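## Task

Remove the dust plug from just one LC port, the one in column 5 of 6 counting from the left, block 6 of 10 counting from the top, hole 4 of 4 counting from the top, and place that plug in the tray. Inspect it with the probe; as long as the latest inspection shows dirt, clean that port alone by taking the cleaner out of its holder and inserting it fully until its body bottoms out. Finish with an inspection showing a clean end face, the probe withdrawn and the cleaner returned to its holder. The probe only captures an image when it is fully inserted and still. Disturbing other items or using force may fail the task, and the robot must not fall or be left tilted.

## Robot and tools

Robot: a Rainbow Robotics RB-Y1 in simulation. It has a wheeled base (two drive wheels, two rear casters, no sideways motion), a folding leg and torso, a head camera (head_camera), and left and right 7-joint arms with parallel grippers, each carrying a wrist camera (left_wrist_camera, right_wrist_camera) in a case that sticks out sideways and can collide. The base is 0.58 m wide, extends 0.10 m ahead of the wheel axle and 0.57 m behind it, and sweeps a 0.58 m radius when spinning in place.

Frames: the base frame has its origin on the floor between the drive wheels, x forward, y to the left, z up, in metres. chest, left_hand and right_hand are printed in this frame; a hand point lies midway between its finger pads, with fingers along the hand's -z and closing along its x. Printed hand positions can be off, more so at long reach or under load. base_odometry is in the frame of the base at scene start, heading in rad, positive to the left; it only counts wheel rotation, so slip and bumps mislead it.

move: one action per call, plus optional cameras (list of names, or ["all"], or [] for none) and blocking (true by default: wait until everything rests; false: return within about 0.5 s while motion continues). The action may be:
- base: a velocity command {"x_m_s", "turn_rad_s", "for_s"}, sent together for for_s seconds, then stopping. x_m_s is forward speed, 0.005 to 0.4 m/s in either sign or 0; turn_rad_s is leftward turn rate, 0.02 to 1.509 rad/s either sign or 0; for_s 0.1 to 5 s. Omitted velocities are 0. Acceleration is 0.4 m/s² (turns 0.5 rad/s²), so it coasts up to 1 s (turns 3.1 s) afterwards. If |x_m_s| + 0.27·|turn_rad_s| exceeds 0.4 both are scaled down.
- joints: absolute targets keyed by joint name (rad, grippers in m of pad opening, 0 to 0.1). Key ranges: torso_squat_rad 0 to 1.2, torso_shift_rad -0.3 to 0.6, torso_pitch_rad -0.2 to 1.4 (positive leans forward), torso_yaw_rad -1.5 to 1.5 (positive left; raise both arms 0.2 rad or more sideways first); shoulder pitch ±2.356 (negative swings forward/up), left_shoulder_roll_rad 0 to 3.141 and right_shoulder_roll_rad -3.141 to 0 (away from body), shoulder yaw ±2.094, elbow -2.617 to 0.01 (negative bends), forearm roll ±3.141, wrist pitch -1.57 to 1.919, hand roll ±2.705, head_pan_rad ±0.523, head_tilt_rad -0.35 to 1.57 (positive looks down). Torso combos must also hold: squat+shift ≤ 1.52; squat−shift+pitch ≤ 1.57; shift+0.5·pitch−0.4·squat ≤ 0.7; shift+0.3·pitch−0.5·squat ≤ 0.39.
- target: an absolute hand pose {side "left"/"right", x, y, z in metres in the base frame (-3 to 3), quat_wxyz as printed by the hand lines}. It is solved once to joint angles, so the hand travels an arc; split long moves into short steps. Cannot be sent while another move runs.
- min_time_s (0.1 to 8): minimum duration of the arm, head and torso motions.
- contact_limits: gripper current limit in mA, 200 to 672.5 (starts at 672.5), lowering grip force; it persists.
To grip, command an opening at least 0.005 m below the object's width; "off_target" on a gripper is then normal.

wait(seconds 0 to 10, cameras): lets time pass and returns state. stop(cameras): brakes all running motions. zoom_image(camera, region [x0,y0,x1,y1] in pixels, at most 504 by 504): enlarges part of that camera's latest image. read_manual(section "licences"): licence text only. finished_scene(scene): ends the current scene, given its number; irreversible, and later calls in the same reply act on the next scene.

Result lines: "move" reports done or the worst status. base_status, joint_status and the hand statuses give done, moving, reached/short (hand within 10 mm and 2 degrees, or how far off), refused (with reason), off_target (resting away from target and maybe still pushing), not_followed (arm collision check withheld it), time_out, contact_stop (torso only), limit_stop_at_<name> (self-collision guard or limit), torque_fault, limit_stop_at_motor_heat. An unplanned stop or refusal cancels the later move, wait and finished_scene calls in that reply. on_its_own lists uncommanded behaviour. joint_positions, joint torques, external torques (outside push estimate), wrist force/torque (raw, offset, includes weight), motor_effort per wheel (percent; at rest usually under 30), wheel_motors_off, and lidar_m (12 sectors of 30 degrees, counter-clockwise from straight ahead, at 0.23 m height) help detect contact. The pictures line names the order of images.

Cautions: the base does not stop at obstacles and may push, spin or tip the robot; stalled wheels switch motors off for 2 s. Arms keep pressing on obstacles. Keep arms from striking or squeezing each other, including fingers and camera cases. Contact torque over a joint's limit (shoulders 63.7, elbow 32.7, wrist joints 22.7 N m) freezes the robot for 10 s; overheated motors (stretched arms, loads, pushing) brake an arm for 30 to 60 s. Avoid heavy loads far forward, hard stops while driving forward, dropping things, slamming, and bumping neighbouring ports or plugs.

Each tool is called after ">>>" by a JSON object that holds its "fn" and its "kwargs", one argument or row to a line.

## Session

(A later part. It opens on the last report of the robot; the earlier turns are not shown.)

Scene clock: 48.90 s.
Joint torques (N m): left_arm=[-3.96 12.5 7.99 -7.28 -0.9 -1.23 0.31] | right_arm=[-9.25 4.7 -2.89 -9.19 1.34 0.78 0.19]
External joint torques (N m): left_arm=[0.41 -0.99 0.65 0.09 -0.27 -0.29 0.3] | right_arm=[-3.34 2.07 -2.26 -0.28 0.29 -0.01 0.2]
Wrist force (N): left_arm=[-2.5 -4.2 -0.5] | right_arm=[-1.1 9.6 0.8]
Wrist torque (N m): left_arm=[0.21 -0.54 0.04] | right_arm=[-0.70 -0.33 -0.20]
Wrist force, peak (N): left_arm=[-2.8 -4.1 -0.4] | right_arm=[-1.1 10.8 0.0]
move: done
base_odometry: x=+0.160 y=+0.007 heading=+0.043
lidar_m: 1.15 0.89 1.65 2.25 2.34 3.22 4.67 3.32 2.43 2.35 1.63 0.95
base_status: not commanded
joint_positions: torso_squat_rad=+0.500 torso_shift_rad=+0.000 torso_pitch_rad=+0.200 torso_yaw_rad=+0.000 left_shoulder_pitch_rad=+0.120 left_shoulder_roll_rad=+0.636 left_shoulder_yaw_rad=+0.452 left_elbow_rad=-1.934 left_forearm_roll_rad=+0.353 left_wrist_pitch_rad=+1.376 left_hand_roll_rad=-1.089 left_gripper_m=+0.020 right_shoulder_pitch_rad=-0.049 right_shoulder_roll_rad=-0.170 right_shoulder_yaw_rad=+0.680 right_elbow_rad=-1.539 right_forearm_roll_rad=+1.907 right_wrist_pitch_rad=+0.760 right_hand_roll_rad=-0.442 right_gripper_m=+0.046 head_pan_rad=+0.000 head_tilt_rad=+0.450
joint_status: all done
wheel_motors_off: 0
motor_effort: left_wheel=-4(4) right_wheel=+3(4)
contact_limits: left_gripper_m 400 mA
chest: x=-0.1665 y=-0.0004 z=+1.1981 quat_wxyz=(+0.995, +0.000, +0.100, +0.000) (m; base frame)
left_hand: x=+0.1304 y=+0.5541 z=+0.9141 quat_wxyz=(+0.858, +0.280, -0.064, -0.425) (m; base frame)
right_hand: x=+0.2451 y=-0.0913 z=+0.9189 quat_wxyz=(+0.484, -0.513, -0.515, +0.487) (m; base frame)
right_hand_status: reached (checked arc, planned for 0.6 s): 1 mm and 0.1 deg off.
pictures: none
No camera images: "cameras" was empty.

>>> {"fn": "move", "kwargs": {
  "target": {"side": "right", "x": 0.2490, "y": -0.0912, "z": 0.9198, "quat_wxyz": [0.484126, -0.512843, -0.515535, 0.486668]},
  "min_time_s": 0.6,
  "cameras": []
}}

>>> {"fn": "move", "kwargs": {
  "target": {"side": "right", "x": 0.2515, "y": -0.0912, "z": 0.9198, "quat_wxyz": [0.484126, -0.512843, -0.515535, 0.486668]},
  "min_time_s": 0.6,
  "cameras": ["right_wrist_camera", "head_camera"]
}}

Scene clock: 50.00 s.
Joint torques (N m): left_arm=[-3.76 12.6 7.94 -7.33 -0.83 -1.07 0.36] | right_arm=[-12.27 4.64 -4.46 -9.63 1.08 0.4 0.27]
External joint torques (N m): left_arm=[0.61 -0.89 0.6 0.04 -0.19 -0.12 0.34] | right_arm=[-6.2 2.01 -3.8 -0.71 0.04 -0.39 0.27]
Wrist force (N): left_arm=[-2.7 -4.0 -0.4] | right_arm=[-1.5 7.4 14.0]
Wrist torque (N m): left_arm=[0.20 -0.59 0.03] | right_arm=[-0.86 -0.23 -0.24]
Wrist force, peak (N): left_arm=[-2.5 -4.3 -0.3] | right_arm=[-1.6 7.6 14.5]
move: done
base_odometry: x=+0.160 y=+0.007 heading=+0.043
lidar_m: 1.15 0.89 1.64 2.25 2.35 3.23 4.67 3.32 2.44 2.35 1.63 0.95
base_status: not commanded
joint_positions: torso_squat_rad=+0.500 torso_shift_rad=+0.000 torso_pitch_rad=+0.200 torso_yaw_rad=+0.000 left_shoulder_pitch_rad=+0.120 left_shoulder_roll_rad=+0.636 left_shoulder_yaw_rad=+0.452 left_elbow_rad=-1.934 left_forearm_roll_rad=+0.353 left_wrist_pitch_rad=+1.376 left_hand_roll_rad=-1.089 left_gripper_m=+0.020 right_shoulder_pitch_rad=-0.058 right_shoulder_roll_rad=-0.167 right_shoulder_yaw_rad=+0.674 right_elbow_rad=-1.532 right_forearm_roll_rad=+1.903 right_wrist_pitch_rad=+0.756 right_hand_roll_rad=-0.440 right_gripper_m=+0.046 head_pan_rad=+0.000 head_tilt_rad=+0.450
joint_status: all done
wheel_motors_off: 0
motor_effort: left_wheel=-3(4) right_wheel=+2(5)
contact_limits: left_gripper_m 400 mA
chest: x=-0.1665 y=-0.0004 z=+1.1981 quat_wxyz=(+0.995, +0.000, +0.100, +0.000) (m; base frame)
left_hand: x=+0.1304 y=+0.5541 z=+0.9141 quat_wxyz=(+0.858, +0.280, -0.064, -0.425) (m; base frame)
right_hand: x=+0.2483 y=-0.0912 z=+0.9191 quat_wxyz=(+0.484, -0.512, -0.515, +0.487) (m; base frame)
right_hand_status: reached (checked arc, planned for 0.6 s): 1 mm and 0.1 deg off.
pictures: none
No camera images: "cameras" was empty.

Scene clock: 50.93 s.
Joint torques (N m): left_arm=[-4.16 12.75 7.51 -7.18 -0.8 -1.22 0.46] | right_arm=[-16.74 4.35 -7.24 -8.98 0.02 -0.48 -0.18]
External joint torques (N m): left_arm=[0.22 -0.74 0.18 0.2 -0.16 -0.28 0.44] | right_arm=[-10.55 1.7 -6.56 -0.06 -1.03 -1.27 -0.17]
Wrist force (N): left_arm=[-2.8 -4.1 -0.4] | right_arm=[-2.4 3.7 34.7]
Wrist torque (N m): left_arm=[0.19 -0.59 0.04] | right_arm=[-1.34 -0.08 -0.29]
Wrist force, peak (N): left_arm=[-2.9 -4.2 -0.5] | right_arm=[-2.3 3.6 36.1]
move: done
base_odometry: x=+0.160 y=+0.007 heading=+0.043
lidar_m: 1.14 0.89 1.64 2.25 2.34 3.23 4.67 3.33 2.44 2.35 1.63 0.95
base_status: not commanded
joint_positions: torso_squat_rad=+0.500 torso_shift_rad=+0.000 torso_pitch_rad=+0.200 torso_yaw_rad=+0.000 left_shoulder_pitch_rad=+0.120 left_shoulder_roll_rad=+0.636 left_shoulder_yaw_rad=+0.452 left_elbow_rad=-1.934 left_forearm_roll_rad=+0.353 left_wrist_pitch_rad=+1.376 left_hand_roll_rad=-1.089 left_gripper_m=+0.020 right_shoulder_pitch_rad=-0.064 right_shoulder_roll_rad=-0.165 right_shoulder_yaw_rad=+0.671 right_elbow_rad=-1.526 right_forearm_roll_rad=+1.900 right_wrist_pitch_rad=+0.753 right_hand_roll_rad=-0.440 right_gripper_m=+0.046 head_pan_rad=+0.000 head_tilt_rad=+0.450
joint_status: all done
wheel_motors_off: 0
motor_effort: left_wheel=-3(4) right_wheel=+6(7)
contact_limits: left_gripper_m 400 mA
chest: x=-0.1668 y=-0.0004 z=+1.1981 quat_wxyz=(+0.995, +0.000, +0.100, +0.000) (m; base frame)
left_hand: x=+0.1303 y=+0.5541 z=+0.9142 quat_wxyz=(+0.858, +0.280, -0.064, -0.425) (m; base frame)
right_hand: x=+0.2501 y=-0.0911 z=+0.9188 quat_wxyz=(+0.484, -0.512, -0.515, +0.488) (m; base frame)
right_hand_status: reached (checked arc, planned for 0.6 s): 2 mm and 0.1 deg off.
pictures: head_camera, right_wrist_camera

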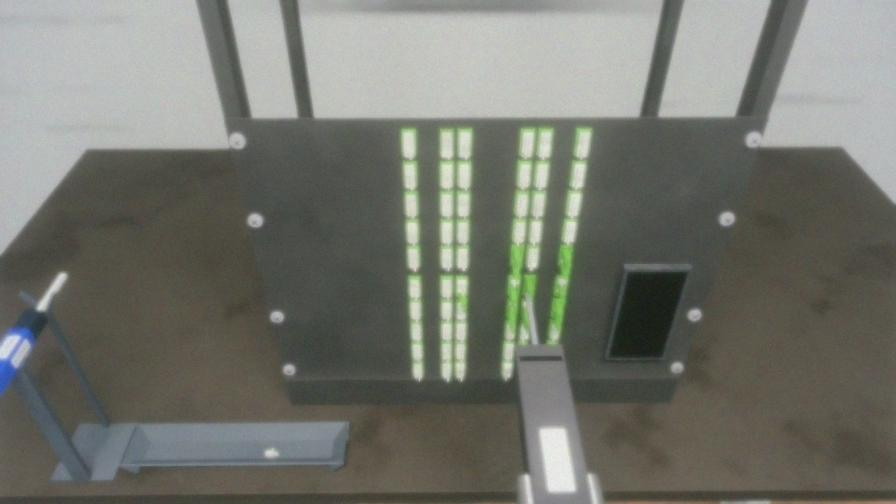

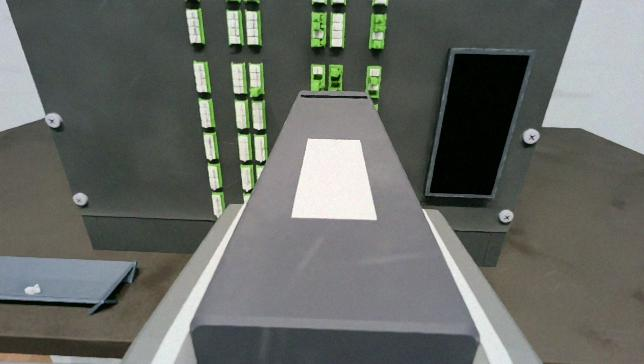

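>>> {"fn": "move", "kwargs": {
  "target": {"side": "right", "x": 0.2460, "y": -0.0912, "z": 0.9198, "quat_wxyz": [0.484126, -0.512843, -0.515535, 0.486668]},
  "min_time_s": 0.4,
  "cameras": []
}}

>>> {"fn": "move", "kwargs": {
  "target": {"side": "right", "x": 0.2460, "y": -0.0912, "z": 0.9222, "quat_wxyz": [0.486803, -0.510301, -0.512980, 0.489359]},
  "min_time_s": 0.6,
  "cameras": []
}}

Scene clock: 52.00 s.
Joint torques (N m): left_arm=[-3.97 12.41 7.82 -7.37 -0.97 -1.18 0.35] | right_arm=[-6.08 0.73 0.39 -10.24 2.04 1.69 0.05]
External joint torques (N m): left_arm=[0.4 -1.08 0.48 0.01 -0.34 -0.24 0.33] | right_arm=[-0.07 -1.92 1.02 -1.32 0.99 0.91 0.06]
Wrist force (N): left_arm=[-2.6 -4.1 -0.6] | right_arm=[-0.9 10.3 0.2]
Wrist torque (N m): left_arm=[0.19 -0.58 0.05] | right_arm=[-0.41 -0.43 -0.22]
Wrist force, peak (N): left_arm=[-2.7 -4.4 -0.4] | right_arm=[-2.3 3.5 35.3]
move: done
base_odometry: x=+0.160 y=+0.007 heading=+0.043
lidar_m: 1.14 0.89 1.65 2.25 2.35 3.22 4.67 3.32 2.44 2.35 1.62 0.95
base_status: not commanded
joint_positions: torso_squat_rad=+0.500 torso_shift_rad=+0.000 torso_pitch_rad=+0.200 torso_yaw_rad=+0.000 left_shoulder_pitch_rad=+0.120 left_shoulder_roll_rad=+0.636 left_shoulder_yaw_rad=+0.452 left_elbow_rad=-1.934 left_forearm_roll_rad=+0.353 left_wrist_pitch_rad=+1.376 left_hand_roll_rad=-1.089 left_gripper_m=+0.020 right_shoulder_pitch_rad=-0.052 right_shoulder_roll_rad=-0.168 right_shoulder_yaw_rad=+0.677 right_elbow_rad=-1.538 right_forearm_roll_rad=+1.905 right_wrist_pitch_rad=+0.758 right_hand_roll_rad=-0.440 right_gripper_m=+0.046 head_pan_rad=+0.000 head_tilt_rad=+0.450
joint_status: all done
wheel_motors_off: 0
motor_effort: left_wheel=-3(3) right_wheel=+2(7)
contact_limits: left_gripper_m 400 mA
chest: x=-0.1665 y=-0.0004 z=+1.1981 quat_wxyz=(+0.995, +0.000, +0.100, +0.000) (m; base frame)
left_hand: x=+0.1305 y=+0.5541 z=+0.9141 quat_wxyz=(+0.858, +0.280, -0.064, -0.425) (m; base frame)
right_hand: x=+0.2463 y=-0.0912 z=+0.9194 quat_wxyz=(+0.484, -0.513, -0.515, +0.487) (m; base frame)
right_hand_status: reached (checked arc, planned for 0.4 s): 1 mm and 0.1 deg off.
pictures: none
No camera images: "cameras" was empty.

Scene clock: 52.93 s.
Joint torques (N m): left_arm=[-4.18 12.56 7.75 -7.31 -0.84 -1.23 0.18] | right_arm=[-6.25 4.59 -1.85 -10.94 1.82 0.73 0.14]
External joint torques (N m): left_arm=[0.19 -0.93 0.41 0.07 -0.21 -0.29 0.17] | right_arm=[-0.39 1.92 -1.29 -1.95 0.77 -0.02 0.14]
Wrist force (N): left_arm=[-2.5 -3.9 -0.2] | right_arm=[-1.6 10.9 -0.9]
Wrist torque (N m): left_arm=[0.19 -0.55 0.04] | right_arm=[-0.42 -0.24 -0.20]
Wrist force, peak (N): left_arm=[-2.8 -4.3 -0.4] | right_arm=[-2.0 13.8 -1.8]
move: done
base_odometry: x=+0.160 y=+0.007 heading=+0.043
lidar_m: 1.14 0.88 1.65 2.25 2.34 3.22 4.68 3.32 2.44 2.35 1.63 0.95
base_status: not commanded
joint_positions: torso_squat_rad=+0.500 torso_shift_rad=+0.000 torso_pitch_rad=+0.200 torso_yaw_rad=+0.000 left_shoulder_pitch_rad=+0.120 left_shoulder_roll_rad=+0.636 left_shoulder_yaw_rad=+0.452 left_elbow_rad=-1.934 left_forearm_roll_rad=+0.353 left_wrist_pitch_rad=+1.376 left_hand_roll_rad=-1.089 left_gripper_m=+0.020 right_shoulder_pitch_rad=-0.040 right_shoulder_roll_rad=-0.166 right_shoulder_yaw_rad=+0.670 right_elbow_rad=-1.563 right_forearm_roll_rad=+1.888 right_wrist_pitch_rad=+0.739 right_hand_roll_rad=-0.411 right_gripper_m=+0.046 head_pan_rad=+0.000 head_tilt_rad=+0.450
joint_status: all done
wheel_motors_off: 0
motor_effort: left_wheel=-3(3) right_wheel=+1(4)
contact_limits: left_gripper_m 400 mA
chest: x=-0.1665 y=-0.0004 z=+1.1981 quat_wxyz=(+0.995, +0.000, +0.100, +0.000) (m; base frame)
left_hand: x=+0.1305 y=+0.5541 z=+0.9141 quat_wxyz=(+0.858, +0.280, -0.064, -0.425) (m; base frame)
right_hand: x=+0.2459 y=-0.0913 z=+0.9219 quat_wxyz=(+0.486, -0.510, -0.513, +0.489) (m; base frame)
right_hand_status: reached (checked arc, planned for 0.6 s): 0 mm and 0.1 deg off.
pictures: none
No camera images: "cameras" was empty.

>>> {"fn": "move", "kwargs": {
  "target": {"side": "right", "x": 0.2490, "y": -0.0911, "z": 0.9222, "quat_wxyz": [0.486803, -0.510301, -0.512980, 0.489359]},
  "min_time_s": 0.6,
  "cameras": ["right_wrist_camera"]
}}

>>> {"fn": "zoom_image", "kwargs": {
  "camera": "right_wrist_camera",
  "region": [320, 60, 350, 95]
}}

Scene clock: 54.03 s.
Joint torques (N m): left_arm=[-4 12.8 7.64 -7.35 -0.92 -1.04 0.39] | right_arm=[-9.03 4.69 -2.51 -9.18 1.09 0.71 0.09]
External joint torques (N m): left_arm=[0.37 -0.69 0.3 0.02 -0.28 -0.1 0.37] | right_arm=[-3.03 2 -1.92 -0.18 0.05 -0.03 0.1]
Wrist force (N): left_arm=[-2.7 -4.1 -0.5] | right_arm=[-1.7 9.9 -0.5]
Wrist torque (N m): left_arm=[0.21 -0.57 0.03] | right_arm=[-0.72 -0.27 -0.20]
Wrist force, peak (N): left_arm=[-2.5 -4.4 -0.5] | right_arm=[-1.7 10.9 -0.6]
move: done
base_odometry: x=+0.160 y=+0.007 heading=+0.043
lidar_m: 1.14 0.89 1.65 2.25 2.34 3.23 4.67 3.32 2.43 2.35 1.63 0.95
base_status: not commanded
joint_positions: torso_squat_rad=+0.500 torso_shift_rad=+0.000 torso_pitch_rad=+0.200 torso_yaw_rad=+0.000 left_shoulder_pitch_rad=+0.120 left_shoulder_roll_rad=+0.636 left_shoulder_yaw_rad=+0.452 left_elbow_rad=-1.934 left_forearm_roll_rad=+0.353 left_wrist_pitch_rad=+1.376 left_hand_roll_rad=-1.089 left_gripper_m=+0.020 right_shoulder_pitch_rad=-0.047 right_shoulder_roll_rad=-0.163 right_shoulder_yaw_rad=+0.665 right_elbow_rad=-1.558 right_forearm_roll_rad=+1.883 right_wrist_pitch_rad=+0.735 right_hand_roll_rad=-0.408 right_gripper_m=+0.046 head_pan_rad=+0.000 head_tilt_rad=+0.450
joint_status: all done
wheel_motors_off: 0
motor_effort: left_wheel=-3(4) right_wheel=+2(4)
contact_limits: left_gripper_m 400 mA
chest: x=-0.1665 y=-0.0004 z=+1.1981 quat_wxyz=(+0.995, +0.000, +0.100, +0.000) (m; base frame)
left_hand: x=+0.1305 y=+0.5541 z=+0.9141 quat_wxyz=(+0.858, +0.280, -0.064, -0.425) (m; base frame)
right_hand: x=+0.2487 y=-0.0912 z=+0.9218 quat_wxyz=(+0.487, -0.510, -0.513, +0.490) (m; base frame)
right_hand_status: reached (checked arc, planned for 0.6 s): 1 mm and 0.1 deg off.
pictures: right_wrist_camera

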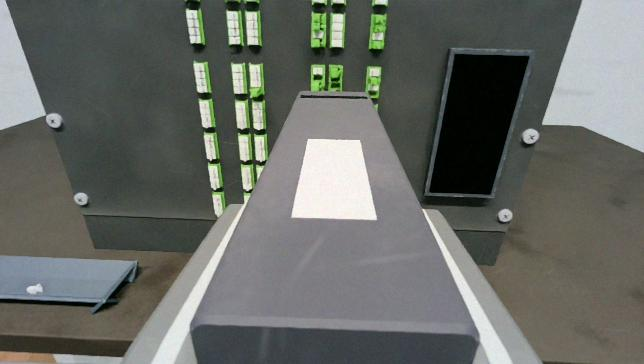

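Scaled by 14.400 from the camera's 644x364 image, which has a finer 1265x715 frame.

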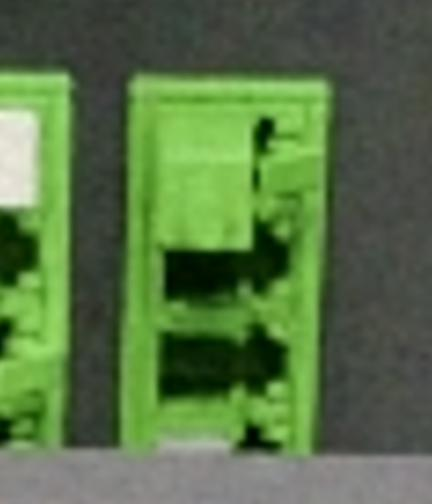

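>>> {"fn": "move", "kwargs": {
  "target": {"side": "right", "x": 0.2510, "y": -0.0912, "z": 0.9224, "quat_wxyz": [0.486803, -0.510301, -0.512980, 0.489359]},
  "min_time_s": 0.5,
  "cameras": ["right_wrist_camera"]
}}

Scene clock: 55.00 s.
Joint torques (N m): left_arm=[-3.89 12.59 7.87 -7.43 -0.86 -1.12 0.39] | right_arm=[-11.71 5.06 -3.97 -9.35 0.96 0.28 0.42]
External joint torques (N m): left_arm=[0.48 -0.9 0.53 -0.05 -0.22 -0.17 0.38] | right_arm=[-5.62 2.38 -3.37 -0.35 -0.08 -0.46 0.43]
Wrist force (N): left_arm=[-2.5 -3.7 -0.5] | right_arm=[-2.0 8.1 13.3]
Wrist torque (N m): left_arm=[0.15 -0.56 0.04] | right_arm=[-1.05 -0.21 -0.19]
Wrist force, peak (N): left_arm=[-2.7 -4.4 -0.4] | right_arm=[-1.8 7.7 15.3]
move: done
base_odometry: x=+0.160 y=+0.007 heading=+0.043
lidar_m: 1.15 0.89 1.65 2.25 2.34 3.22 4.67 3.32 2.43 2.35 1.63 0.95
base_status: not commanded
joint_positions: torso_squat_rad=+0.500 torso_shift_rad=+0.000 torso_pitch_rad=+0.200 torso_yaw_rad=+0.000 left_shoulder_pitch_rad=+0.120 left_shoulder_roll_rad=+0.636 left_shoulder_yaw_rad=+0.452 left_elbow_rad=-1.934 left_forearm_roll_rad=+0.353 left_wrist_pitch_rad=+1.376 left_hand_roll_rad=-1.089 left_gripper_m=+0.020 right_shoulder_pitch_rad=-0.052 right_shoulder_roll_rad=-0.161 right_shoulder_yaw_rad=+0.662 right_elbow_rad=-1.554 right_forearm_roll_rad=+1.881 right_wrist_pitch_rad=+0.732 right_hand_roll_rad=-0.407 right_gripper_m=+0.046 head_pan_rad=+0.000 head_tilt_rad=+0.450
joint_status: all done
wheel_motors_off: 0
motor_effort: left_wheel=-3(4) right_wheel=+2(4)
contact_limits: left_gripper_m 400 mA
chest: x=-0.1665 y=-0.0004 z=+1.1981 quat_wxyz=(+0.995, +0.000, +0.100, +0.000) (m; base frame)
left_hand: x=+0.1305 y=+0.5541 z=+0.9141 quat_wxyz=(+0.858, +0.280, -0.064, -0.425) (m; base frame)
right_hand: x=+0.2504 y=-0.0912 z=+0.9217 quat_wxyz=(+0.487, -0.510, -0.513, +0.490) (m; base frame)
right_hand_status: reached (checked arc, planned for 0.5 s): 1 mm and 0.1 deg off.
pictures: right_wrist_camera

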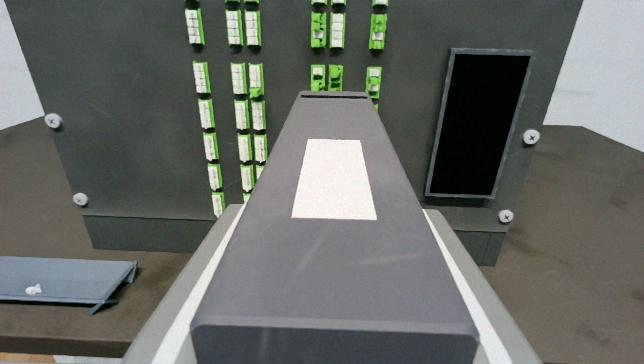

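>>> {"fn": "wait", "kwargs": {
  "seconds": 0.6,
  "cameras": ["right_wrist_camera"]
}}

Scene clock: 55.67 s.
Joint torques (N m): left_arm=[-3.97 12.63 7.8 -7.3 -0.93 -1.17 0.33] | right_arm=[-11.35 4.93 -4.24 -9.42 0.6 0.09 0.31]
External joint torques (N m): left_arm=[0.41 -0.86 0.46 0.07 -0.29 -0.23 0.32] | right_arm=[-5.26 2.24 -3.64 -0.42 -0.44 -0.64 0.32]
Wrist force (N): left_arm=[-2.7 -4.1 -0.5] | right_arm=[-1.7 7.8 14.1]
Wrist torque (N m): left_arm=[0.21 -0.57 0.05] | right_arm=[-1.05 -0.17 -0.19]
Wrist force, peak (N): left_arm=[-2.8 -4.2 -0.5] | right_arm=[-1.9 7.7 14.6]
base_odometry: x=+0.160 y=+0.007 heading=+0.043
lidar_m: 1.15 0.89 1.65 2.25 2.34 3.23 4.67 3.31 2.44 2.35 1.62 0.95
base_status: not commanded
joint_positions: torso_squat_rad=+0.500 torso_shift_rad=+0.000 torso_pitch_rad=+0.200 torso_yaw_rad=+0.000 left_shoulder_pitch_rad=+0.120 left_shoulder_roll_rad=+0.636 left_shoulder_yaw_rad=+0.452 left_elbow_rad=-1.934 left_forearm_roll_rad=+0.353 left_wrist_pitch_rad=+1.376 left_hand_roll_rad=-1.089 left_gripper_m=+0.020 right_shoulder_pitch_rad=-0.052 right_shoulder_roll_rad=-0.161 right_shoulder_yaw_rad=+0.662 right_elbow_rad=-1.554 right_forearm_roll_rad=+1.881 right_wrist_pitch_rad=+0.732 right_hand_roll_rad=-0.407 right_gripper_m=+0.046 head_pan_rad=+0.000 head_tilt_rad=+0.450
joint_status: all done
wheel_motors_off: 0
motor_effort: left_wheel=-3(4) right_wheel=+3(4)
contact_limits: left_gripper_m 400 mA
chest: x=-0.1665 y=-0.0004 z=+1.1981 quat_wxyz=(+0.995, +0.000, +0.100, +0.000) (m; base frame)
left_hand: x=+0.1305 y=+0.5541 z=+0.9141 quat_wxyz=(+0.858, +0.280, -0.064, -0.425) (m; base frame)
right_hand: x=+0.2504 y=-0.0912 z=+0.9217 quat_wxyz=(+0.487, -0.510, -0.513, +0.490) (m; base frame)
right_hand_status: reached (checked arc, planned for 0.5 s): 1 mm and 0.1 deg off.
wait: 0.60 s; at rest by 0.20 s
pictures: right_wrist_camera

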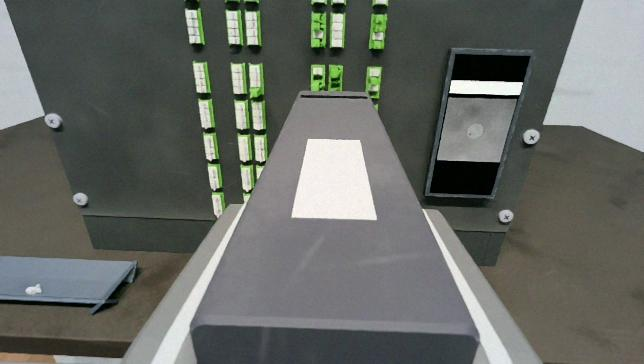

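The picture appeared. Let me zoom.

>>> {"fn": "zoom_image", "kwargs": {
  "camera": "right_wrist_camera",
  "region": [430, 90, 530, 170]
}}

>>> {"fn": "zoom_image", "kwargs": {
  "camera": "right_wrist_camera",
  "region": [455, 110, 495, 150]
}}

Scaled by 5.040 from the camera's 644x364 image, which has a finer 1265x715 frame.

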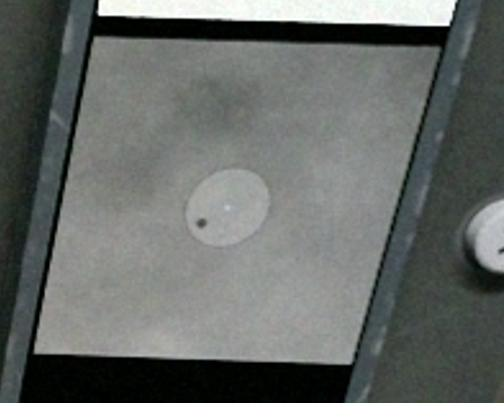

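Scaled by 12.600 from the camera's 644x364 image, which has a finer 1265x715 frame.

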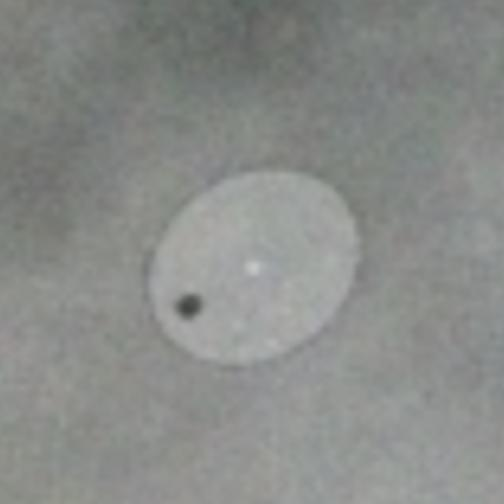

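>>> {"fn": "move", "kwargs": {
  "target": {"side": "right", "x": 0.2350, "y": -0.0914, "z": 0.9224, "quat_wxyz": [0.486803, -0.510301, -0.512980, 0.489359]},
  "min_time_s": 0.7,
  "cameras": ["right_wrist_camera"]
}}

>>> {"fn": "move", "kwargs": {
  "target": {"side": "right", "x": 0.2100, "y": -0.0914, "z": 0.9224, "quat_wxyz": [0.486803, -0.510301, -0.512980, 0.489359]},
  "min_time_s": 0.5,
  "cameras": []
}}

>>> {"fn": "move", "kwargs": {
  "joints": {"right_shoulder_pitch_rad": 0.485, "right_shoulder_roll_rad": -0.767, "right_shoulder_yaw_rad": 0.565, "right_elbow_rad": -2.063, "right_forearm_roll_rad": 1.685, "right_wrist_pitch_rad": 0.691, "right_hand_roll_rad": -0.565},
  "min_time_s": 1.0,
  "cameras": []
}}

>>> {"fn": "move", "kwargs": {
  "target": {"side": "left", "x": 0.230, "y": 0.430, "z": 0.970, "quat_wxyz": [0.5, 0.5, -0.5, -0.5]},
  "min_time_s": 1.0,
  "cameras": ["head_camera", "left_wrist_camera"]
}}

Scene clock: 57.33 s.
Joint torques (N m): left_arm=[-3.96 12.82 7.81 -7.41 -0.95 -1.12 0.45] | right_arm=[-4.89 1.71 0.74 -10.07 1.9 1.23 -0.05]
External joint torques (N m): left_arm=[0.41 -0.67 0.47 -0.03 -0.31 -0.18 0.43] | right_arm=[0.44 -0.96 1.18 -1.09 0.84 0.49 -0.05]
Wrist force (N): left_arm=[-2.6 -3.9 -0.4] | right_arm=[-1.4 10.2 -0.4]
Wrist torque (N m): left_arm=[0.18 -0.55 0.04] | right_arm=[-0.54 -0.33 -0.19]
Wrist force, peak (N): left_arm=[-2.8 -4.4 -0.4] | right_arm=[-1.8 7.9 14.1]
move: done
base_odometry: x=+0.160 y=+0.007 heading=+0.043
lidar_m: 1.15 0.89 1.66 2.25 2.34 3.22 4.67 3.32 2.44 2.35 1.63 0.96
base_status: not commanded
joint_positions: torso_squat_rad=+0.500 torso_shift_rad=+0.000 torso_pitch_rad=+0.200 torso_yaw_rad=+0.000 left_shoulder_pitch_rad=+0.120 left_shoulder_roll_rad=+0.636 left_shoulder_yaw_rad=+0.452 left_elbow_rad=-1.934 left_forearm_roll_rad=+0.353 left_wrist_pitch_rad=+1.376 left_hand_roll_rad=-1.089 left_gripper_m=+0.020 right_shoulder_pitch_rad=-0.010 right_shoulder_roll_rad=-0.172 right_shoulder_yaw_rad=+0.684 right_elbow_rad=-1.589 right_forearm_roll_rad=+1.897 right_wrist_pitch_rad=+0.749 right_hand_roll_rad=-0.408 right_gripper_m=+0.046 head_pan_rad=+0.000 head_tilt_rad=+0.450
joint_status: all done
wheel_motors_off: 0
motor_effort: left_wheel=-3(3) right_wheel=+3(4)
contact_limits: left_gripper_m 400 mA
chest: x=-0.1665 y=-0.0004 z=+1.1981 quat_wxyz=(+0.995, +0.000, +0.100, +0.000) (m; base frame)
left_hand: x=+0.1305 y=+0.5541 z=+0.9141 quat_wxyz=(+0.858, +0.280, -0.064, -0.425) (m; base frame)
right_hand: x=+0.2359 y=-0.0913 z=+0.9221 quat_wxyz=(+0.487, -0.510, -0.513, +0.489) (m; base frame)
right_hand_status: reached (checked arc, planned for 0.7 s): 1 mm and 0.1 deg off.
pictures: right_wrist_camera

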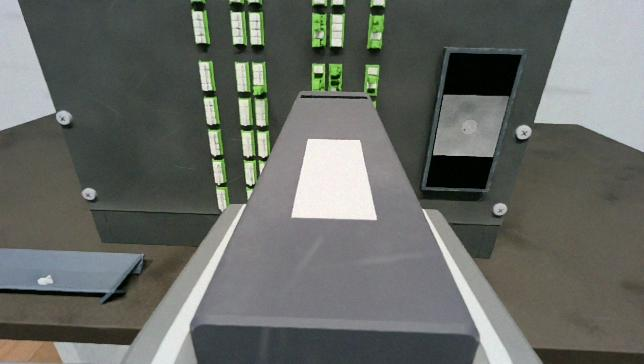

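Scene clock: 58.17 s.
Joint torques (N m): left_arm=[-3.89 12.79 7.71 -7.38 -0.97 -1.23 0.31] | right_arm=[-4.59 1.13 1.34 -10.22 1.92 1.35 -0.16]
External joint torques (N m): left_arm=[0.48 -0.7 0.37 -0.01 -0.33 -0.28 0.3] | right_arm=[-0.64 -1.43 1.48 -1.31 0.82 0.6 -0.15]
Wrist force (N): left_arm=[-2.7 -3.8 -0.3] | right_arm=[-1.3 10.3 -0.9]
Wrist torque (N m): left_arm=[0.16 -0.57 0.04] | right_arm=[-0.53 -0.31 -0.20]
Wrist force, peak (N): left_arm=[-2.9 -4.3 -0.3] | right_arm=[-1.6 11.0 -0.2]
move: done
base_odometry: x=+0.160 y=+0.007 heading=+0.043
lidar_m: 1.14 0.90 1.65 2.25 2.34 3.22 4.67 3.33 2.43 2.36 1.63 0.95
base_status: not commanded
joint_positions: torso_squat_rad=+0.500 torso_shift_rad=+0.000 torso_pitch_rad=+0.200 torso_yaw_rad=+0.000 left_shoulder_pitch_rad=+0.120 left_shoulder_roll_rad=+0.636 left_shoulder_yaw_rad=+0.452 left_elbow_rad=-1.934 left_forearm_roll_rad=+0.353 left_wrist_pitch_rad=+1.376 left_hand_roll_rad=-1.089 left_gripper_m=+0.020 right_shoulder_pitch_rad=+0.060 right_shoulder_roll_rad=-0.195 right_shoulder_yaw_rad=+0.726 right_elbow_rad=-1.642 right_forearm_roll_rad=+1.930 right_wrist_pitch_rad=+0.780 right_hand_roll_rad=-0.412 right_gripper_m=+0.046 head_pan_rad=+0.000 head_tilt_rad=+0.450
joint_status: all done
wheel_motors_off: 0
motor_effort: left_wheel=-3(4) right_wheel=+2(4)
contact_limits: left_gripper_m 400 mA
chest: x=-0.1665 y=-0.0004 z=+1.1981 quat_wxyz=(+0.995, +0.000, +0.100, +0.000) (m; base frame)
left_hand: x=+0.1305 y=+0.5541 z=+0.9141 quat_wxyz=(+0.858, +0.280, -0.064, -0.425) (m; base frame)
right_hand: x=+0.2100 y=-0.0914 z=+0.9222 quat_wxyz=(+0.487, -0.510, -0.513, +0.489) (m; base frame)
right_hand_status: reached (checked arc, planned for 0.5 s): 0 mm and 0.0 deg off.
pictures: none
No camera images: "cameras" was empty.

Scene clock: 59.50 s.
Joint torques (N m): left_arm=[-4.02 12.94 7.72 -7.18 -0.81 -1.13 0.37] | right_arm=[1.67 -5.95 -4.58 -8.65 1.29 1.1 -0.17]
External joint torques (N m): left_arm=[0.35 -0.55 0.38 0.19 -0.17 -0.19 0.36] | right_arm=[-0.42 0.11 -1.62 -1 0.39 0.13 -0.16]
Wrist force (N): left_arm=[-2.9 -4.1 -0.4] | right_arm=[-1.1 10.3 -2.9]
Wrist torque (N m): left_arm=[0.20 -0.61 0.04] | right_arm=[-0.56 -0.27 -0.23]
Wrist force, peak (N): left_arm=[-2.8 -4.4 -0.6] | right_arm=[-1.1 10.9 -2.9]
move: done
base_odometry: x=+0.160 y=+0.007 heading=+0.043
lidar_m: 1.15 0.89 1.65 2.25 2.35 3.22 4.67 3.32 2.44 2.35 1.63 0.95
base_status: not commanded
joint_positions: torso_squat_rad=+0.500 torso_shift_rad=+0.000 torso_pitch_rad=+0.200 torso_yaw_rad=+0.000 left_shoulder_pitch_rad=+0.120 left_shoulder_roll_rad=+0.636 left_shoulder_yaw_rad=+0.452 left_elbow_rad=-1.934 left_forearm_roll_rad=+0.353 left_wrist_pitch_rad=+1.376 left_hand_roll_rad=-1.089 left_gripper_m=+0.020 right_shoulder_pitch_rad=+0.485 right_shoulder_roll_rad=-0.767 right_shoulder_yaw_rad=+0.565 right_elbow_rad=-2.063 right_forearm_roll_rad=+1.685 right_wrist_pitch_rad=+0.691 right_hand_roll_rad=-0.565 right_gripper_m=+0.046 head_pan_rad=+0.000 head_tilt_rad=+0.450
joint_status: all done
wheel_motors_off: 0
motor_effort: left_wheel=-3(4) right_wheel=+3(4)
contact_limits: left_gripper_m 400 mA
chest: x=-0.1665 y=-0.0003 z=+1.1981 quat_wxyz=(+0.995, +0.000, +0.100, +0.000) (m; base frame)
left_hand: x=+0.1305 y=+0.5541 z=+0.9141 quat_wxyz=(+0.858, +0.280, -0.064, -0.425) (m; base frame)
right_hand: x=+0.1098 y=-0.2696 z=+0.9097 quat_wxyz=(+0.547, -0.447, -0.448, +0.547) (m; base frame)
pictures: none
No camera images: "cameras" was empty.

Scene clock: 61.27 s.
Joint torques (N m): left_arm=[-2.33 10.19 6.29 -7.05 -0.09 -1.83 0.1] | right_arm=[1.59 -6.57 -4.38 -8.45 1.37 1.21 0.14]
External joint torques (N m): left_arm=[0.46 -0.53 -1.09 0.62 -0.38 0.06 0.09] | right_arm=[-0.49 -0.51 -1.42 -0.79 0.47 0.24 0.14]
Wrist force (N): left_arm=[-4.2 -6.8 4.7] | right_arm=[-1.1 10.3 -3.0]
Wrist torque (N m): left_arm=[0.41 -0.69 0.08] | right_arm=[-0.56 -0.28 -0.22]
Wrist force, peak (N): left_arm=[-4.1 -7.6 5.5] | right_arm=[-1.2 10.6 -2.8]
move: done
base_odometry: x=+0.160 y=+0.007 heading=+0.043
lidar_m: 1.14 0.89 1.65 2.25 2.34 3.22 4.67 3.33 2.44 2.35 1.63 0.96
base_status: not commanded
joint_positions: torso_squat_rad=+0.500 torso_shift_rad=+0.000 torso_pitch_rad=+0.200 torso_yaw_rad=+0.000 left_shoulder_pitch_rad=+0.275 left_shoulder_roll_rad=+0.638 left_shoulder_yaw_rad=+0.096 left_elbow_rad=-1.694 left_forearm_roll_rad=+0.357 left_wrist_pitch_rad=-0.312 left_hand_roll_rad=-1.268 left_gripper_m=+0.020 right_shoulder_pitch_rad=+0.485 right_shoulder_roll_rad=-0.767 right_shoulder_yaw_rad=+0.565 right_elbow_rad=-2.063 right_forearm_roll_rad=+1.685 right_wrist_pitch_rad=+0.691 right_hand_roll_rad=-0.565 right_gripper_m=+0.046 head_pan_rad=+0.000 head_tilt_rad=+0.450
joint_status: all done
wheel_motors_off: 0
motor_effort: left_wheel=-3(4) right_wheel=+3(4)
contact_limits: left_gripper_m 400 mA
chest: x=-0.1665 y=-0.0004 z=+1.1981 quat_wxyz=(+0.995, +0.000, +0.100, +0.000) (m; base frame)
left_hand: x=+0.2294 y=+0.4303 z=+0.9705 quat_wxyz=(+0.502, +0.500, -0.497, -0.500) (m; base frame)
left_hand_status: reached (checked arc, planned for 1.4 s): 1 mm and 0.4 deg off.
right_hand: x=+0.1098 y=-0.2696 z=+0.9097 quat_wxyz=(+0.547, -0.447, -0.448, +0.547) (m; base frame)
pictures: head_camera, left_wrist_camera

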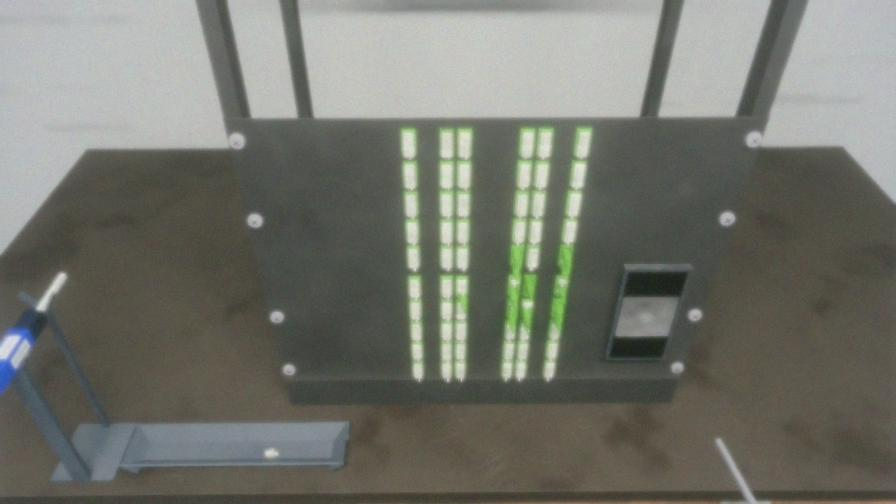

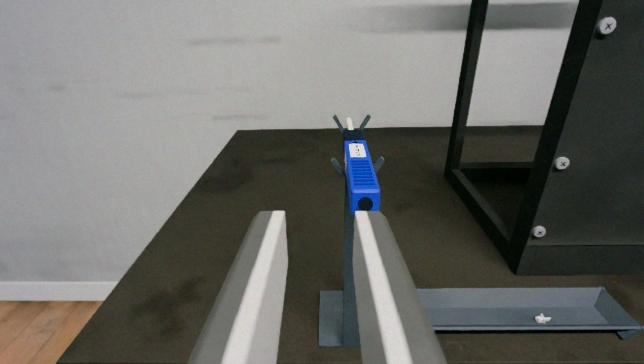

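>>> {"fn": "zoom_image", "kwargs": {
  "camera": "left_wrist_camera",
  "region": [310, 100, 430, 220]
}}

Scaled by 4.200 from the camera's 644x364 image, which has a finer 1265x715 frame.

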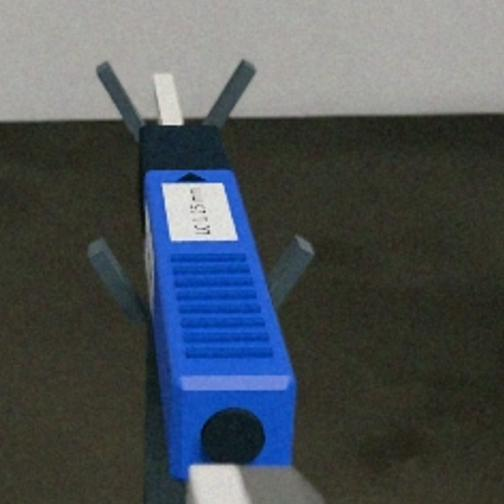

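>>> {"fn": "move", "kwargs": {
  "target": {"side": "left", "x": 0.395, "y": 0.400, "z": 1.035, "quat_wxyz": [0.683, 0.183, -0.183, -0.683]},
  "min_time_s": 1.0,
  "cameras": ["left_wrist_camera"]
}}

>>> {"fn": "zoom_image", "kwargs": {
  "camera": "left_wrist_camera",
  "region": [200, 0, 440, 364]
}}

Scene clock: 65.47 s.
Joint torques (N m): left_arm=[-19.58 13.1 7.07 -3.75 -0.44 -1.64 0.2] | right_arm=[2.26 -6.21 -4.62 -8.29 1.33 1.4 0.07]
External joint torques (N m): left_arm=[-0.84 -2.11 -2.11 0.7 -0.34 -0.54 0.2] | right_arm=[0.18 -0.16 -1.65 -0.63 0.43 0.44 0.07]
Wrist force (N): left_arm=[-3.3 -3.7 -1.1] | right_arm=[-1.0 10.3 -3.1]
Wrist torque (N m): left_arm=[0.17 -0.59 0.05] | right_arm=[-0.57 -0.26 -0.22]
Wrist force, peak (N): left_arm=[-5.2 -38.8 166.7] | right_arm=[-1.1 11.8 -4.1]
move: done
base_odometry: x=+0.160 y=+0.007 heading=+0.042
lidar_m: 1.15 0.89 1.66 2.25 2.34 3.25 4.66 3.30 2.43 2.35 1.62 0.95
base_status: not commanded
joint_positions: torso_squat_rad=+0.500 torso_shift_rad=+0.000 torso_pitch_rad=+0.200 torso_yaw_rad=+0.000 left_shoulder_pitch_rad=-0.906 left_shoulder_roll_rad=+1.053 left_shoulder_yaw_rad=-0.332 left_elbow_rad=-1.249 left_forearm_roll_rad=+1.027 left_wrist_pitch_rad=+1.266 left_hand_roll_rad=-1.384 left_gripper_m=+0.020 right_shoulder_pitch_rad=+0.485 right_shoulder_roll_rad=-0.767 right_shoulder_yaw_rad=+0.565 right_elbow_rad=-2.063 right_forearm_roll_rad=+1.685 right_wrist_pitch_rad=+0.691 right_hand_roll_rad=-0.565 right_gripper_m=+0.046 head_pan_rad=+0.000 head_tilt_rad=+0.450
joint_status: all done
wheel_motors_off: 0
motor_effort: left_wheel=-12(36) right_wheel=+7(35)
contact_limits: left_gripper_m 400 mA
chest: x=-0.1665 y=-0.0004 z=+1.1981 quat_wxyz=(+0.995, +0.000, +0.100, +0.000) (m; base frame)
left_hand: x=+0.3949 y=+0.3999 z=+1.0354 quat_wxyz=(+0.683, +0.184, -0.184, -0.683) (m; base frame)
left_hand_status: reached (checked arc, planned for 1.5 s): 0 mm and 0.1 deg off.
right_hand: x=+0.1098 y=-0.2696 z=+0.9097 quat_wxyz=(+0.547, -0.447, -0.449, +0.547) (m; base frame)
pictures: left_wrist_camera

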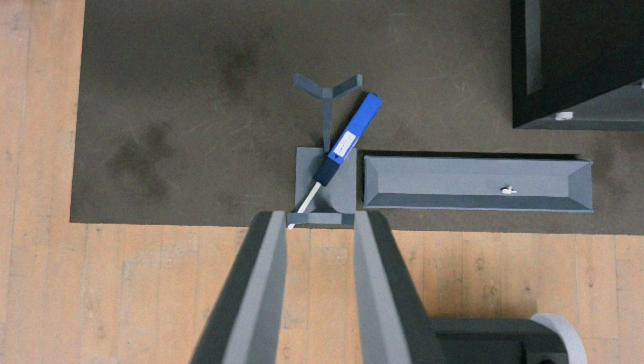

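Scaled by 1.385 from the camera's 644x364 image, which has a finer 1265x715 frame.

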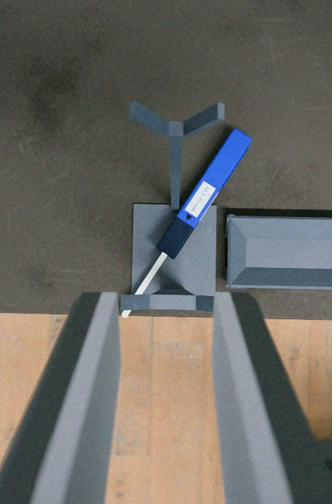

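>>> {"fn": "wait", "kwargs": {
  "seconds": 0.1,
  "cameras": ["head_camera", "left_wrist_camera"]
}}

>>> {"fn": "zoom_image", "kwargs": {
  "camera": "head_camera",
  "region": [0, 240, 360, 504]
}}

>>> {"fn": "zoom_image", "kwargs": {
  "camera": "left_wrist_camera",
  "region": [260, 60, 400, 240]
}}

Scene clock: 65.77 s.
Joint torques (N m): left_arm=[-19.71 13.06 6.65 -3.75 -0.47 -1.63 0.03] | right_arm=[1.08 -6.92 -3.27 -8.31 1.47 1.32 0.12]
External joint torques (N m): left_arm=[-0.97 -2.15 -2.52 0.7 -0.37 -0.53 0.03] | right_arm=[-1 -0.86 -0.31 -0.65 0.58 0.35 0.13]
Wrist force (N): left_arm=[-3.5 -3.6 -1.0] | right_arm=[-1.2 10.3 -2.9]
Wrist torque (N m): left_arm=[0.17 -0.63 0.05] | right_arm=[-0.57 -0.28 -0.22]
Wrist force, peak (N): left_arm=[-3.6 -3.7 -1.1] | right_arm=[-1.0 10.4 -3.1]
base_odometry: x=+0.160 y=+0.007 heading=+0.042
lidar_m: 1.15 0.90 1.66 2.25 2.35 3.24 4.67 3.30 2.43 2.35 1.62 0.95
base_status: not commanded
joint_positions: torso_squat_rad=+0.500 torso_shift_rad=+0.000 torso_pitch_rad=+0.200 torso_yaw_rad=+0.000 left_shoulder_pitch_rad=-0.906 left_shoulder_roll_rad=+1.053 left_shoulder_yaw_rad=-0.332 left_elbow_rad=-1.249 left_forearm_roll_rad=+1.027 left_wrist_pitch_rad=+1.266 left_hand_roll_rad=-1.384 left_gripper_m=+0.020 right_shoulder_pitch_rad=+0.485 right_shoulder_roll_rad=-0.767 right_shoulder_yaw_rad=+0.565 right_elbow_rad=-2.063 right_forearm_roll_rad=+1.685 right_wrist_pitch_rad=+0.691 right_hand_roll_rad=-0.565 right_gripper_m=+0.046 head_pan_rad=+0.000 head_tilt_rad=+0.450
joint_status: all done
wheel_motors_off: 0
motor_effort: left_wheel=-12(36) right_wheel=+8(35)
contact_limits: left_gripper_m 400 mA
chest: x=-0.1665 y=-0.0004 z=+1.1981 quat_wxyz=(+0.995, +0.000, +0.100, +0.000) (m; base frame)
left_hand: x=+0.3949 y=+0.3999 z=+1.0354 quat_wxyz=(+0.683, +0.184, -0.184, -0.683) (m; base frame)
left_hand_status: reached (checked arc, planned for 1.5 s): 0 mm and 0.1 deg off.
right_hand: x=+0.1098 y=-0.2696 z=+0.9097 quat_wxyz=(+0.547, -0.447, -0.449, +0.547) (m; base frame)
wait: 0.10 s; at rest by 0.07 s
pictures: head_camera, left_wrist_camera

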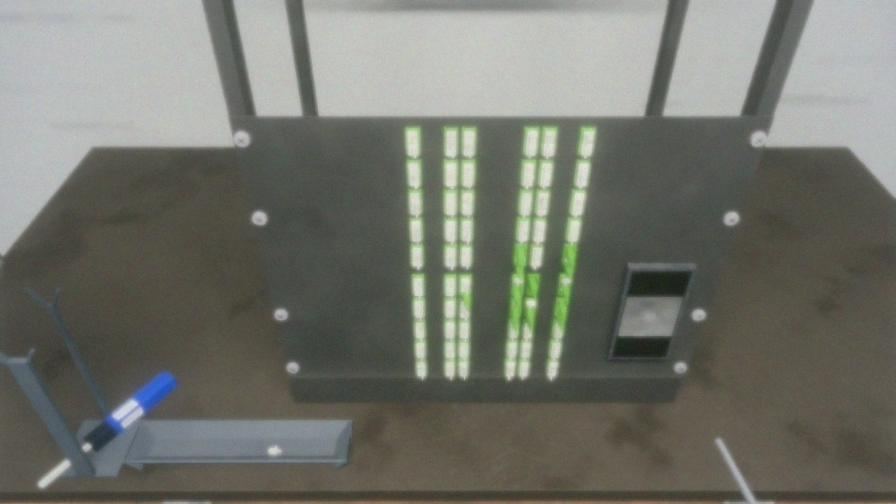

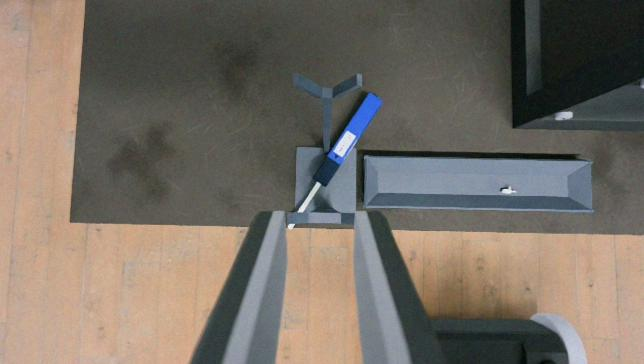

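Scaled by 1.400 from the camera's 896x504 image, which has a finer 1280x720 frame.

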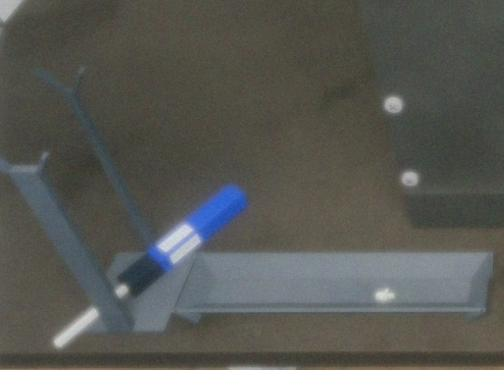

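Scaled by 2.800 from the camera's 644x364 image, which has a finer 1265x715 frame.

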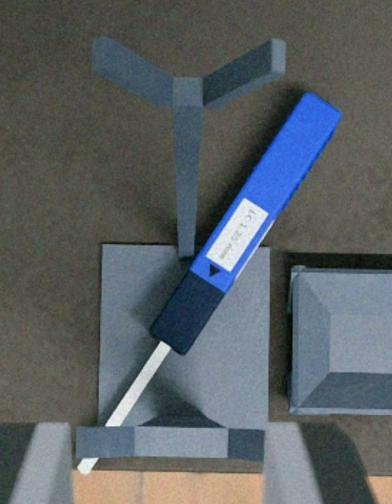

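>>> {"fn": "move", "kwargs": {
  "target": {"side": "left", "x": 0.330, "y": 0.360, "z": 1.060, "quat_wxyz": [0.683, 0.183, -0.183, -0.683]},
  "min_time_s": 1.0,
  "cameras": []
}}

>>> {"fn": "move", "kwargs": {
  "target": {"side": "left", "x": 0.230, "y": 0.300, "z": 1.020, "quat_wxyz": [0.683, 0.183, -0.183, -0.683]},
  "min_time_s": 1.0,
  "cameras": ["head_camera", "left_wrist_camera"]
}}

Scene clock: 70.33 s.
Joint torques (N m): left_arm=[-14.27 14.11 11.25 -3.45 -0.58 -1.11 0.15] | right_arm=[1.54 -6.35 -3.7 -8.2 1.36 1.67 -0.05]
External joint torques (N m): left_arm=[1.14 -0.47 0.58 -0.57 -0.2 -0.11 0.14] | right_arm=[-0.54 -0.29 -0.74 -0.54 0.46 0.7 -0.04]
Wrist force (N): left_arm=[-3.4 -3.6 -1.2] | right_arm=[-1.1 10.2 -3.2]
Wrist torque (N m): left_arm=[0.17 -0.60 0.05] | right_arm=[-0.53 -0.28 -0.22]
Wrist force, peak (N): left_arm=[-4.1 -4.0 -0.3] | right_arm=[-1.2 10.5 -2.8]
move: done
base_odometry: x=+0.160 y=+0.007 heading=+0.042
lidar_m: 1.15 0.89 1.66 2.25 2.34 3.25 4.67 3.30 2.44 2.36 1.62 0.95
base_status: not commanded
joint_positions: torso_squat_rad=+0.500 torso_shift_rad=+0.000 torso_pitch_rad=+0.200 torso_yaw_rad=+0.000 left_shoulder_pitch_rad=-0.707 left_shoulder_roll_rad=+1.206 left_shoulder_yaw_rad=-0.265 left_elbow_rad=-1.732 left_forearm_roll_rad=+1.064 left_wrist_pitch_rad=+1.365 left_hand_roll_rad=-1.082 left_gripper_m=+0.020 right_shoulder_pitch_rad=+0.485 right_shoulder_roll_rad=-0.767 right_shoulder_yaw_rad=+0.565 right_elbow_rad=-2.063 right_forearm_roll_rad=+1.685 right_wrist_pitch_rad=+0.691 right_hand_roll_rad=-0.565 right_gripper_m=+0.046 head_pan_rad=+0.000 head_tilt_rad=+0.450
joint_status: all done
wheel_motors_off: 0
motor_effort: left_wheel=-12(12) right_wheel=+6(9)
contact_limits: left_gripper_m 400 mA
chest: x=-0.1665 y=-0.0004 z=+1.1981 quat_wxyz=(+0.995, +0.000, +0.100, +0.000) (m; base frame)
left_hand: x=+0.3301 y=+0.3596 z=+1.0602 quat_wxyz=(+0.683, +0.182, -0.183, -0.684) (m; base frame)
left_hand_status: reached (checked arc, planned for 1.0 s): 0 mm and 0.2 deg off.
right_hand: x=+0.1098 y=-0.2696 z=+0.9097 quat_wxyz=(+0.547, -0.447, -0.449, +0.547) (m; base frame)
pictures: none
No camera images: "cameras" was empty.

Scene clock: 71.67 s.
Joint torques (N m): left_arm=[-10.13 12.25 10.91 -3.37 -1.03 -1.22 0.04] | right_arm=[1.24 -6.25 -4.46 -8.4 1.38 1.4 -0.14]
External joint torques (N m): left_arm=[0.57 0.02 1.17 -0.67 -0.33 -0.48 0.03] | right_arm=[-0.85 -0.2 -1.49 -0.74 0.48 0.43 -0.14]
Wrist force (N): left_arm=[-3.9 -3.8 -1.2] | right_arm=[-1.1 10.3 -2.8]
Wrist torque (N m): left_arm=[0.17 -0.64 0.07] | right_arm=[-0.57 -0.27 -0.21]
Wrist force, peak (N): left_arm=[-3.1 -5.0 -1.3] | right_arm=[-1.1 10.4 -3.3]
move: done
base_odometry: x=+0.160 y=+0.007 heading=+0.042
lidar_m: 1.15 0.89 1.66 2.25 2.35 3.24 4.67 3.30 2.43 2.36 1.62 0.95
base_status: not commanded
joint_positions: torso_squat_rad=+0.500 torso_shift_rad=+0.000 torso_pitch_rad=+0.200 torso_yaw_rad=+0.000 left_shoulder_pitch_rad=-0.385 left_shoulder_roll_rad=+1.292 left_shoulder_yaw_rad=-0.250 left_elbow_rad=-2.262 left_forearm_roll_rad=+0.904 left_wrist_pitch_rad=+1.346 left_hand_roll_rad=-0.684 left_gripper_m=+0.020 right_shoulder_pitch_rad=+0.485 right_shoulder_roll_rad=-0.767 right_shoulder_yaw_rad=+0.565 right_elbow_rad=-2.063 right_forearm_roll_rad=+1.685 right_wrist_pitch_rad=+0.691 right_hand_roll_rad=-0.565 right_gripper_m=+0.046 head_pan_rad=+0.000 head_tilt_rad=+0.450
joint_status: all done
wheel_motors_off: 0
motor_effort: left_wheel=-12(12) right_wheel=+7(8)
contact_limits: left_gripper_m 400 mA
chest: x=-0.1665 y=-0.0004 z=+1.1981 quat_wxyz=(+0.995, +0.000, +0.100, +0.000) (m; base frame)
left_hand: x=+0.2300 y=+0.2999 z=+1.0200 quat_wxyz=(+0.683, +0.183, -0.183, -0.683) (m; base frame)
left_hand_status: reached (checked arc, planned for 1.0 s): 0 mm and 0.0 deg off.
right_hand: x=+0.1098 y=-0.2696 z=+0.9097 quat_wxyz=(+0.547, -0.447, -0.449, +0.547) (m; base frame)
pictures: head_camera, left_wrist_camera

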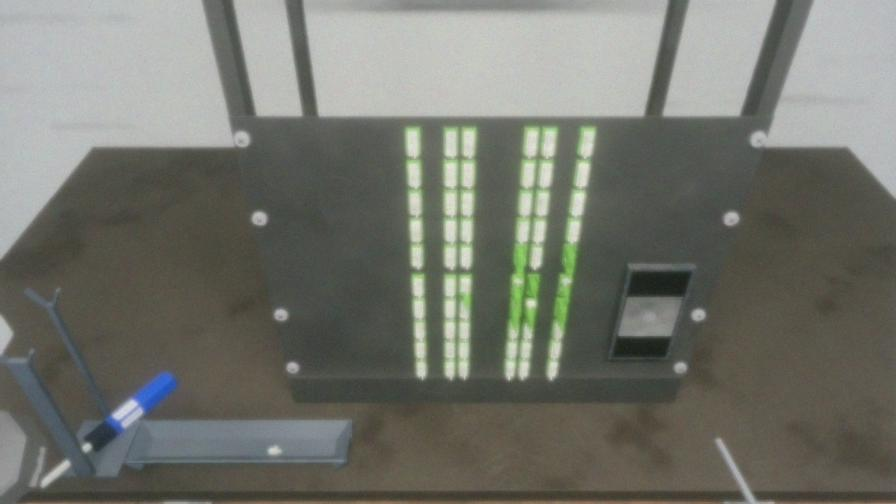

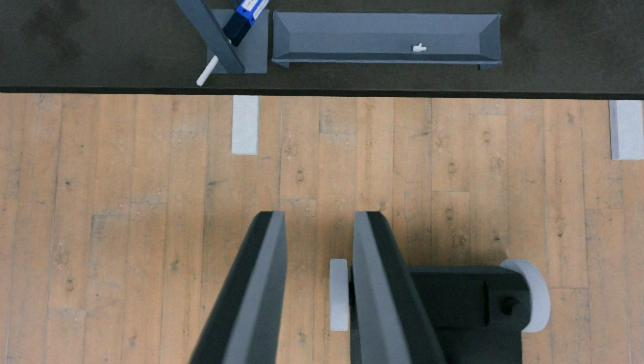

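>>> {"fn": "move", "kwargs": {
  "cameras": ["head_camera", "left_wrist_camera"]
}}

Scene clock: 72.47 s.
Joint torques (N m): left_arm=[-10.24 12.33 10.85 -3.31 -1.16 -1.23 -0.02] | right_arm=[0.99 -6.59 -4.08 -8.25 1.39 1.31 0.09]
External joint torques (N m): left_arm=[0.46 0.09 1.1 -0.61 -0.46 -0.49 -0.03] | right_arm=[-1.09 -0.53 -1.12 -0.6 0.49 0.35 0.1]
Wrist force (N): left_arm=[-3.8 -3.7 -1.1] | right_arm=[-1.1 10.1 -2.8]
Wrist torque (N m): left_arm=[0.15 -0.63 0.08] | right_arm=[-0.55 -0.27 -0.22]
Wrist force, peak (N): left_arm=[-3.7 -4.1 -0.9] | right_arm=[-1.1 10.3 -3.1]
base_odometry: x=+0.160 y=+0.007 heading=+0.042
lidar_m: 1.14 0.90 1.66 2.25 2.35 3.24 4.67 3.30 2.43 2.35 1.63 0.96
base_status: not commanded
joint_positions: torso_squat_rad=+0.500 torso_shift_rad=+0.000 torso_pitch_rad=+0.200 torso_yaw_rad=+0.000 left_shoulder_pitch_rad=-0.385 left_shoulder_roll_rad=+1.292 left_shoulder_yaw_rad=-0.250 left_elbow_rad=-2.262 left_forearm_roll_rad=+0.904 left_wrist_pitch_rad=+1.346 left_hand_roll_rad=-0.684 left_gripper_m=+0.020 right_shoulder_pitch_rad=+0.485 right_shoulder_roll_rad=-0.767 right_shoulder_yaw_rad=+0.565 right_elbow_rad=-2.063 right_forearm_roll_rad=+1.685 right_wrist_pitch_rad=+0.691 right_hand_roll_rad=-0.565 right_gripper_m=+0.046 head_pan_rad=+0.000 head_tilt_rad=+0.450
joint_status: all done
wheel_motors_off: 0
motor_effort: left_wheel=-12(12) right_wheel=+7(8)
contact_limits: left_gripper_m 400 mA
chest: x=-0.1665 y=-0.0004 z=+1.1981 quat_wxyz=(+0.995, +0.000, +0.100, +0.000) (m; base frame)
left_hand: x=+0.2300 y=+0.2999 z=+1.0200 quat_wxyz=(+0.683, +0.183, -0.183, -0.683) (m; base frame)
left_hand_status: reached (checked arc, planned for 1.0 s): 0 mm and 0.0 deg off.
right_hand: x=+0.1098 y=-0.2696 z=+0.9097 quat_wxyz=(+0.547, -0.447, -0.449, +0.547) (m; base frame)
pictures: head_camera, left_wrist_camera

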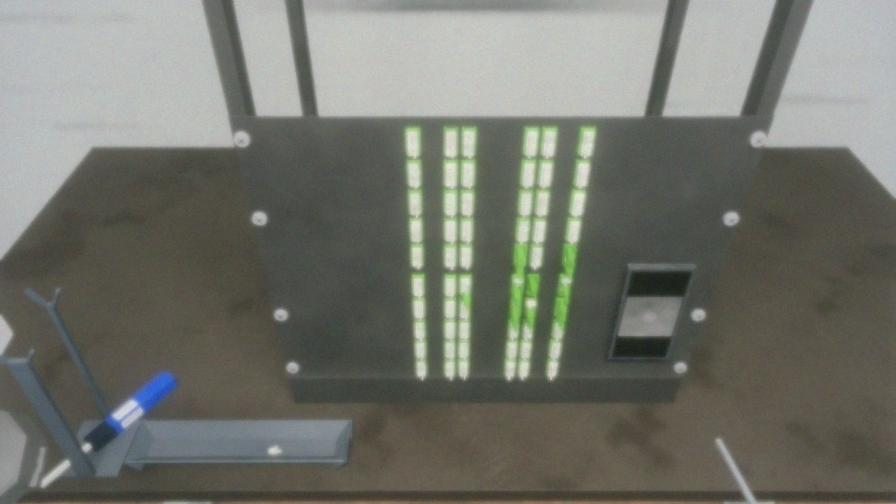

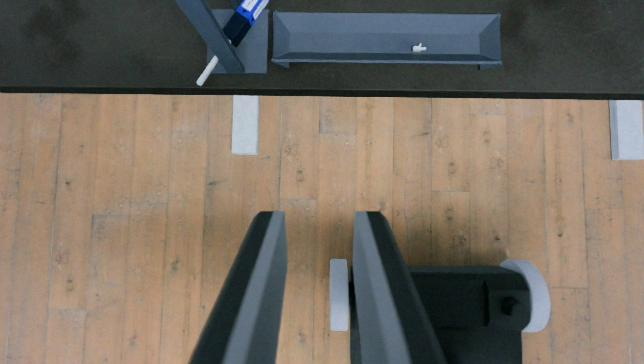

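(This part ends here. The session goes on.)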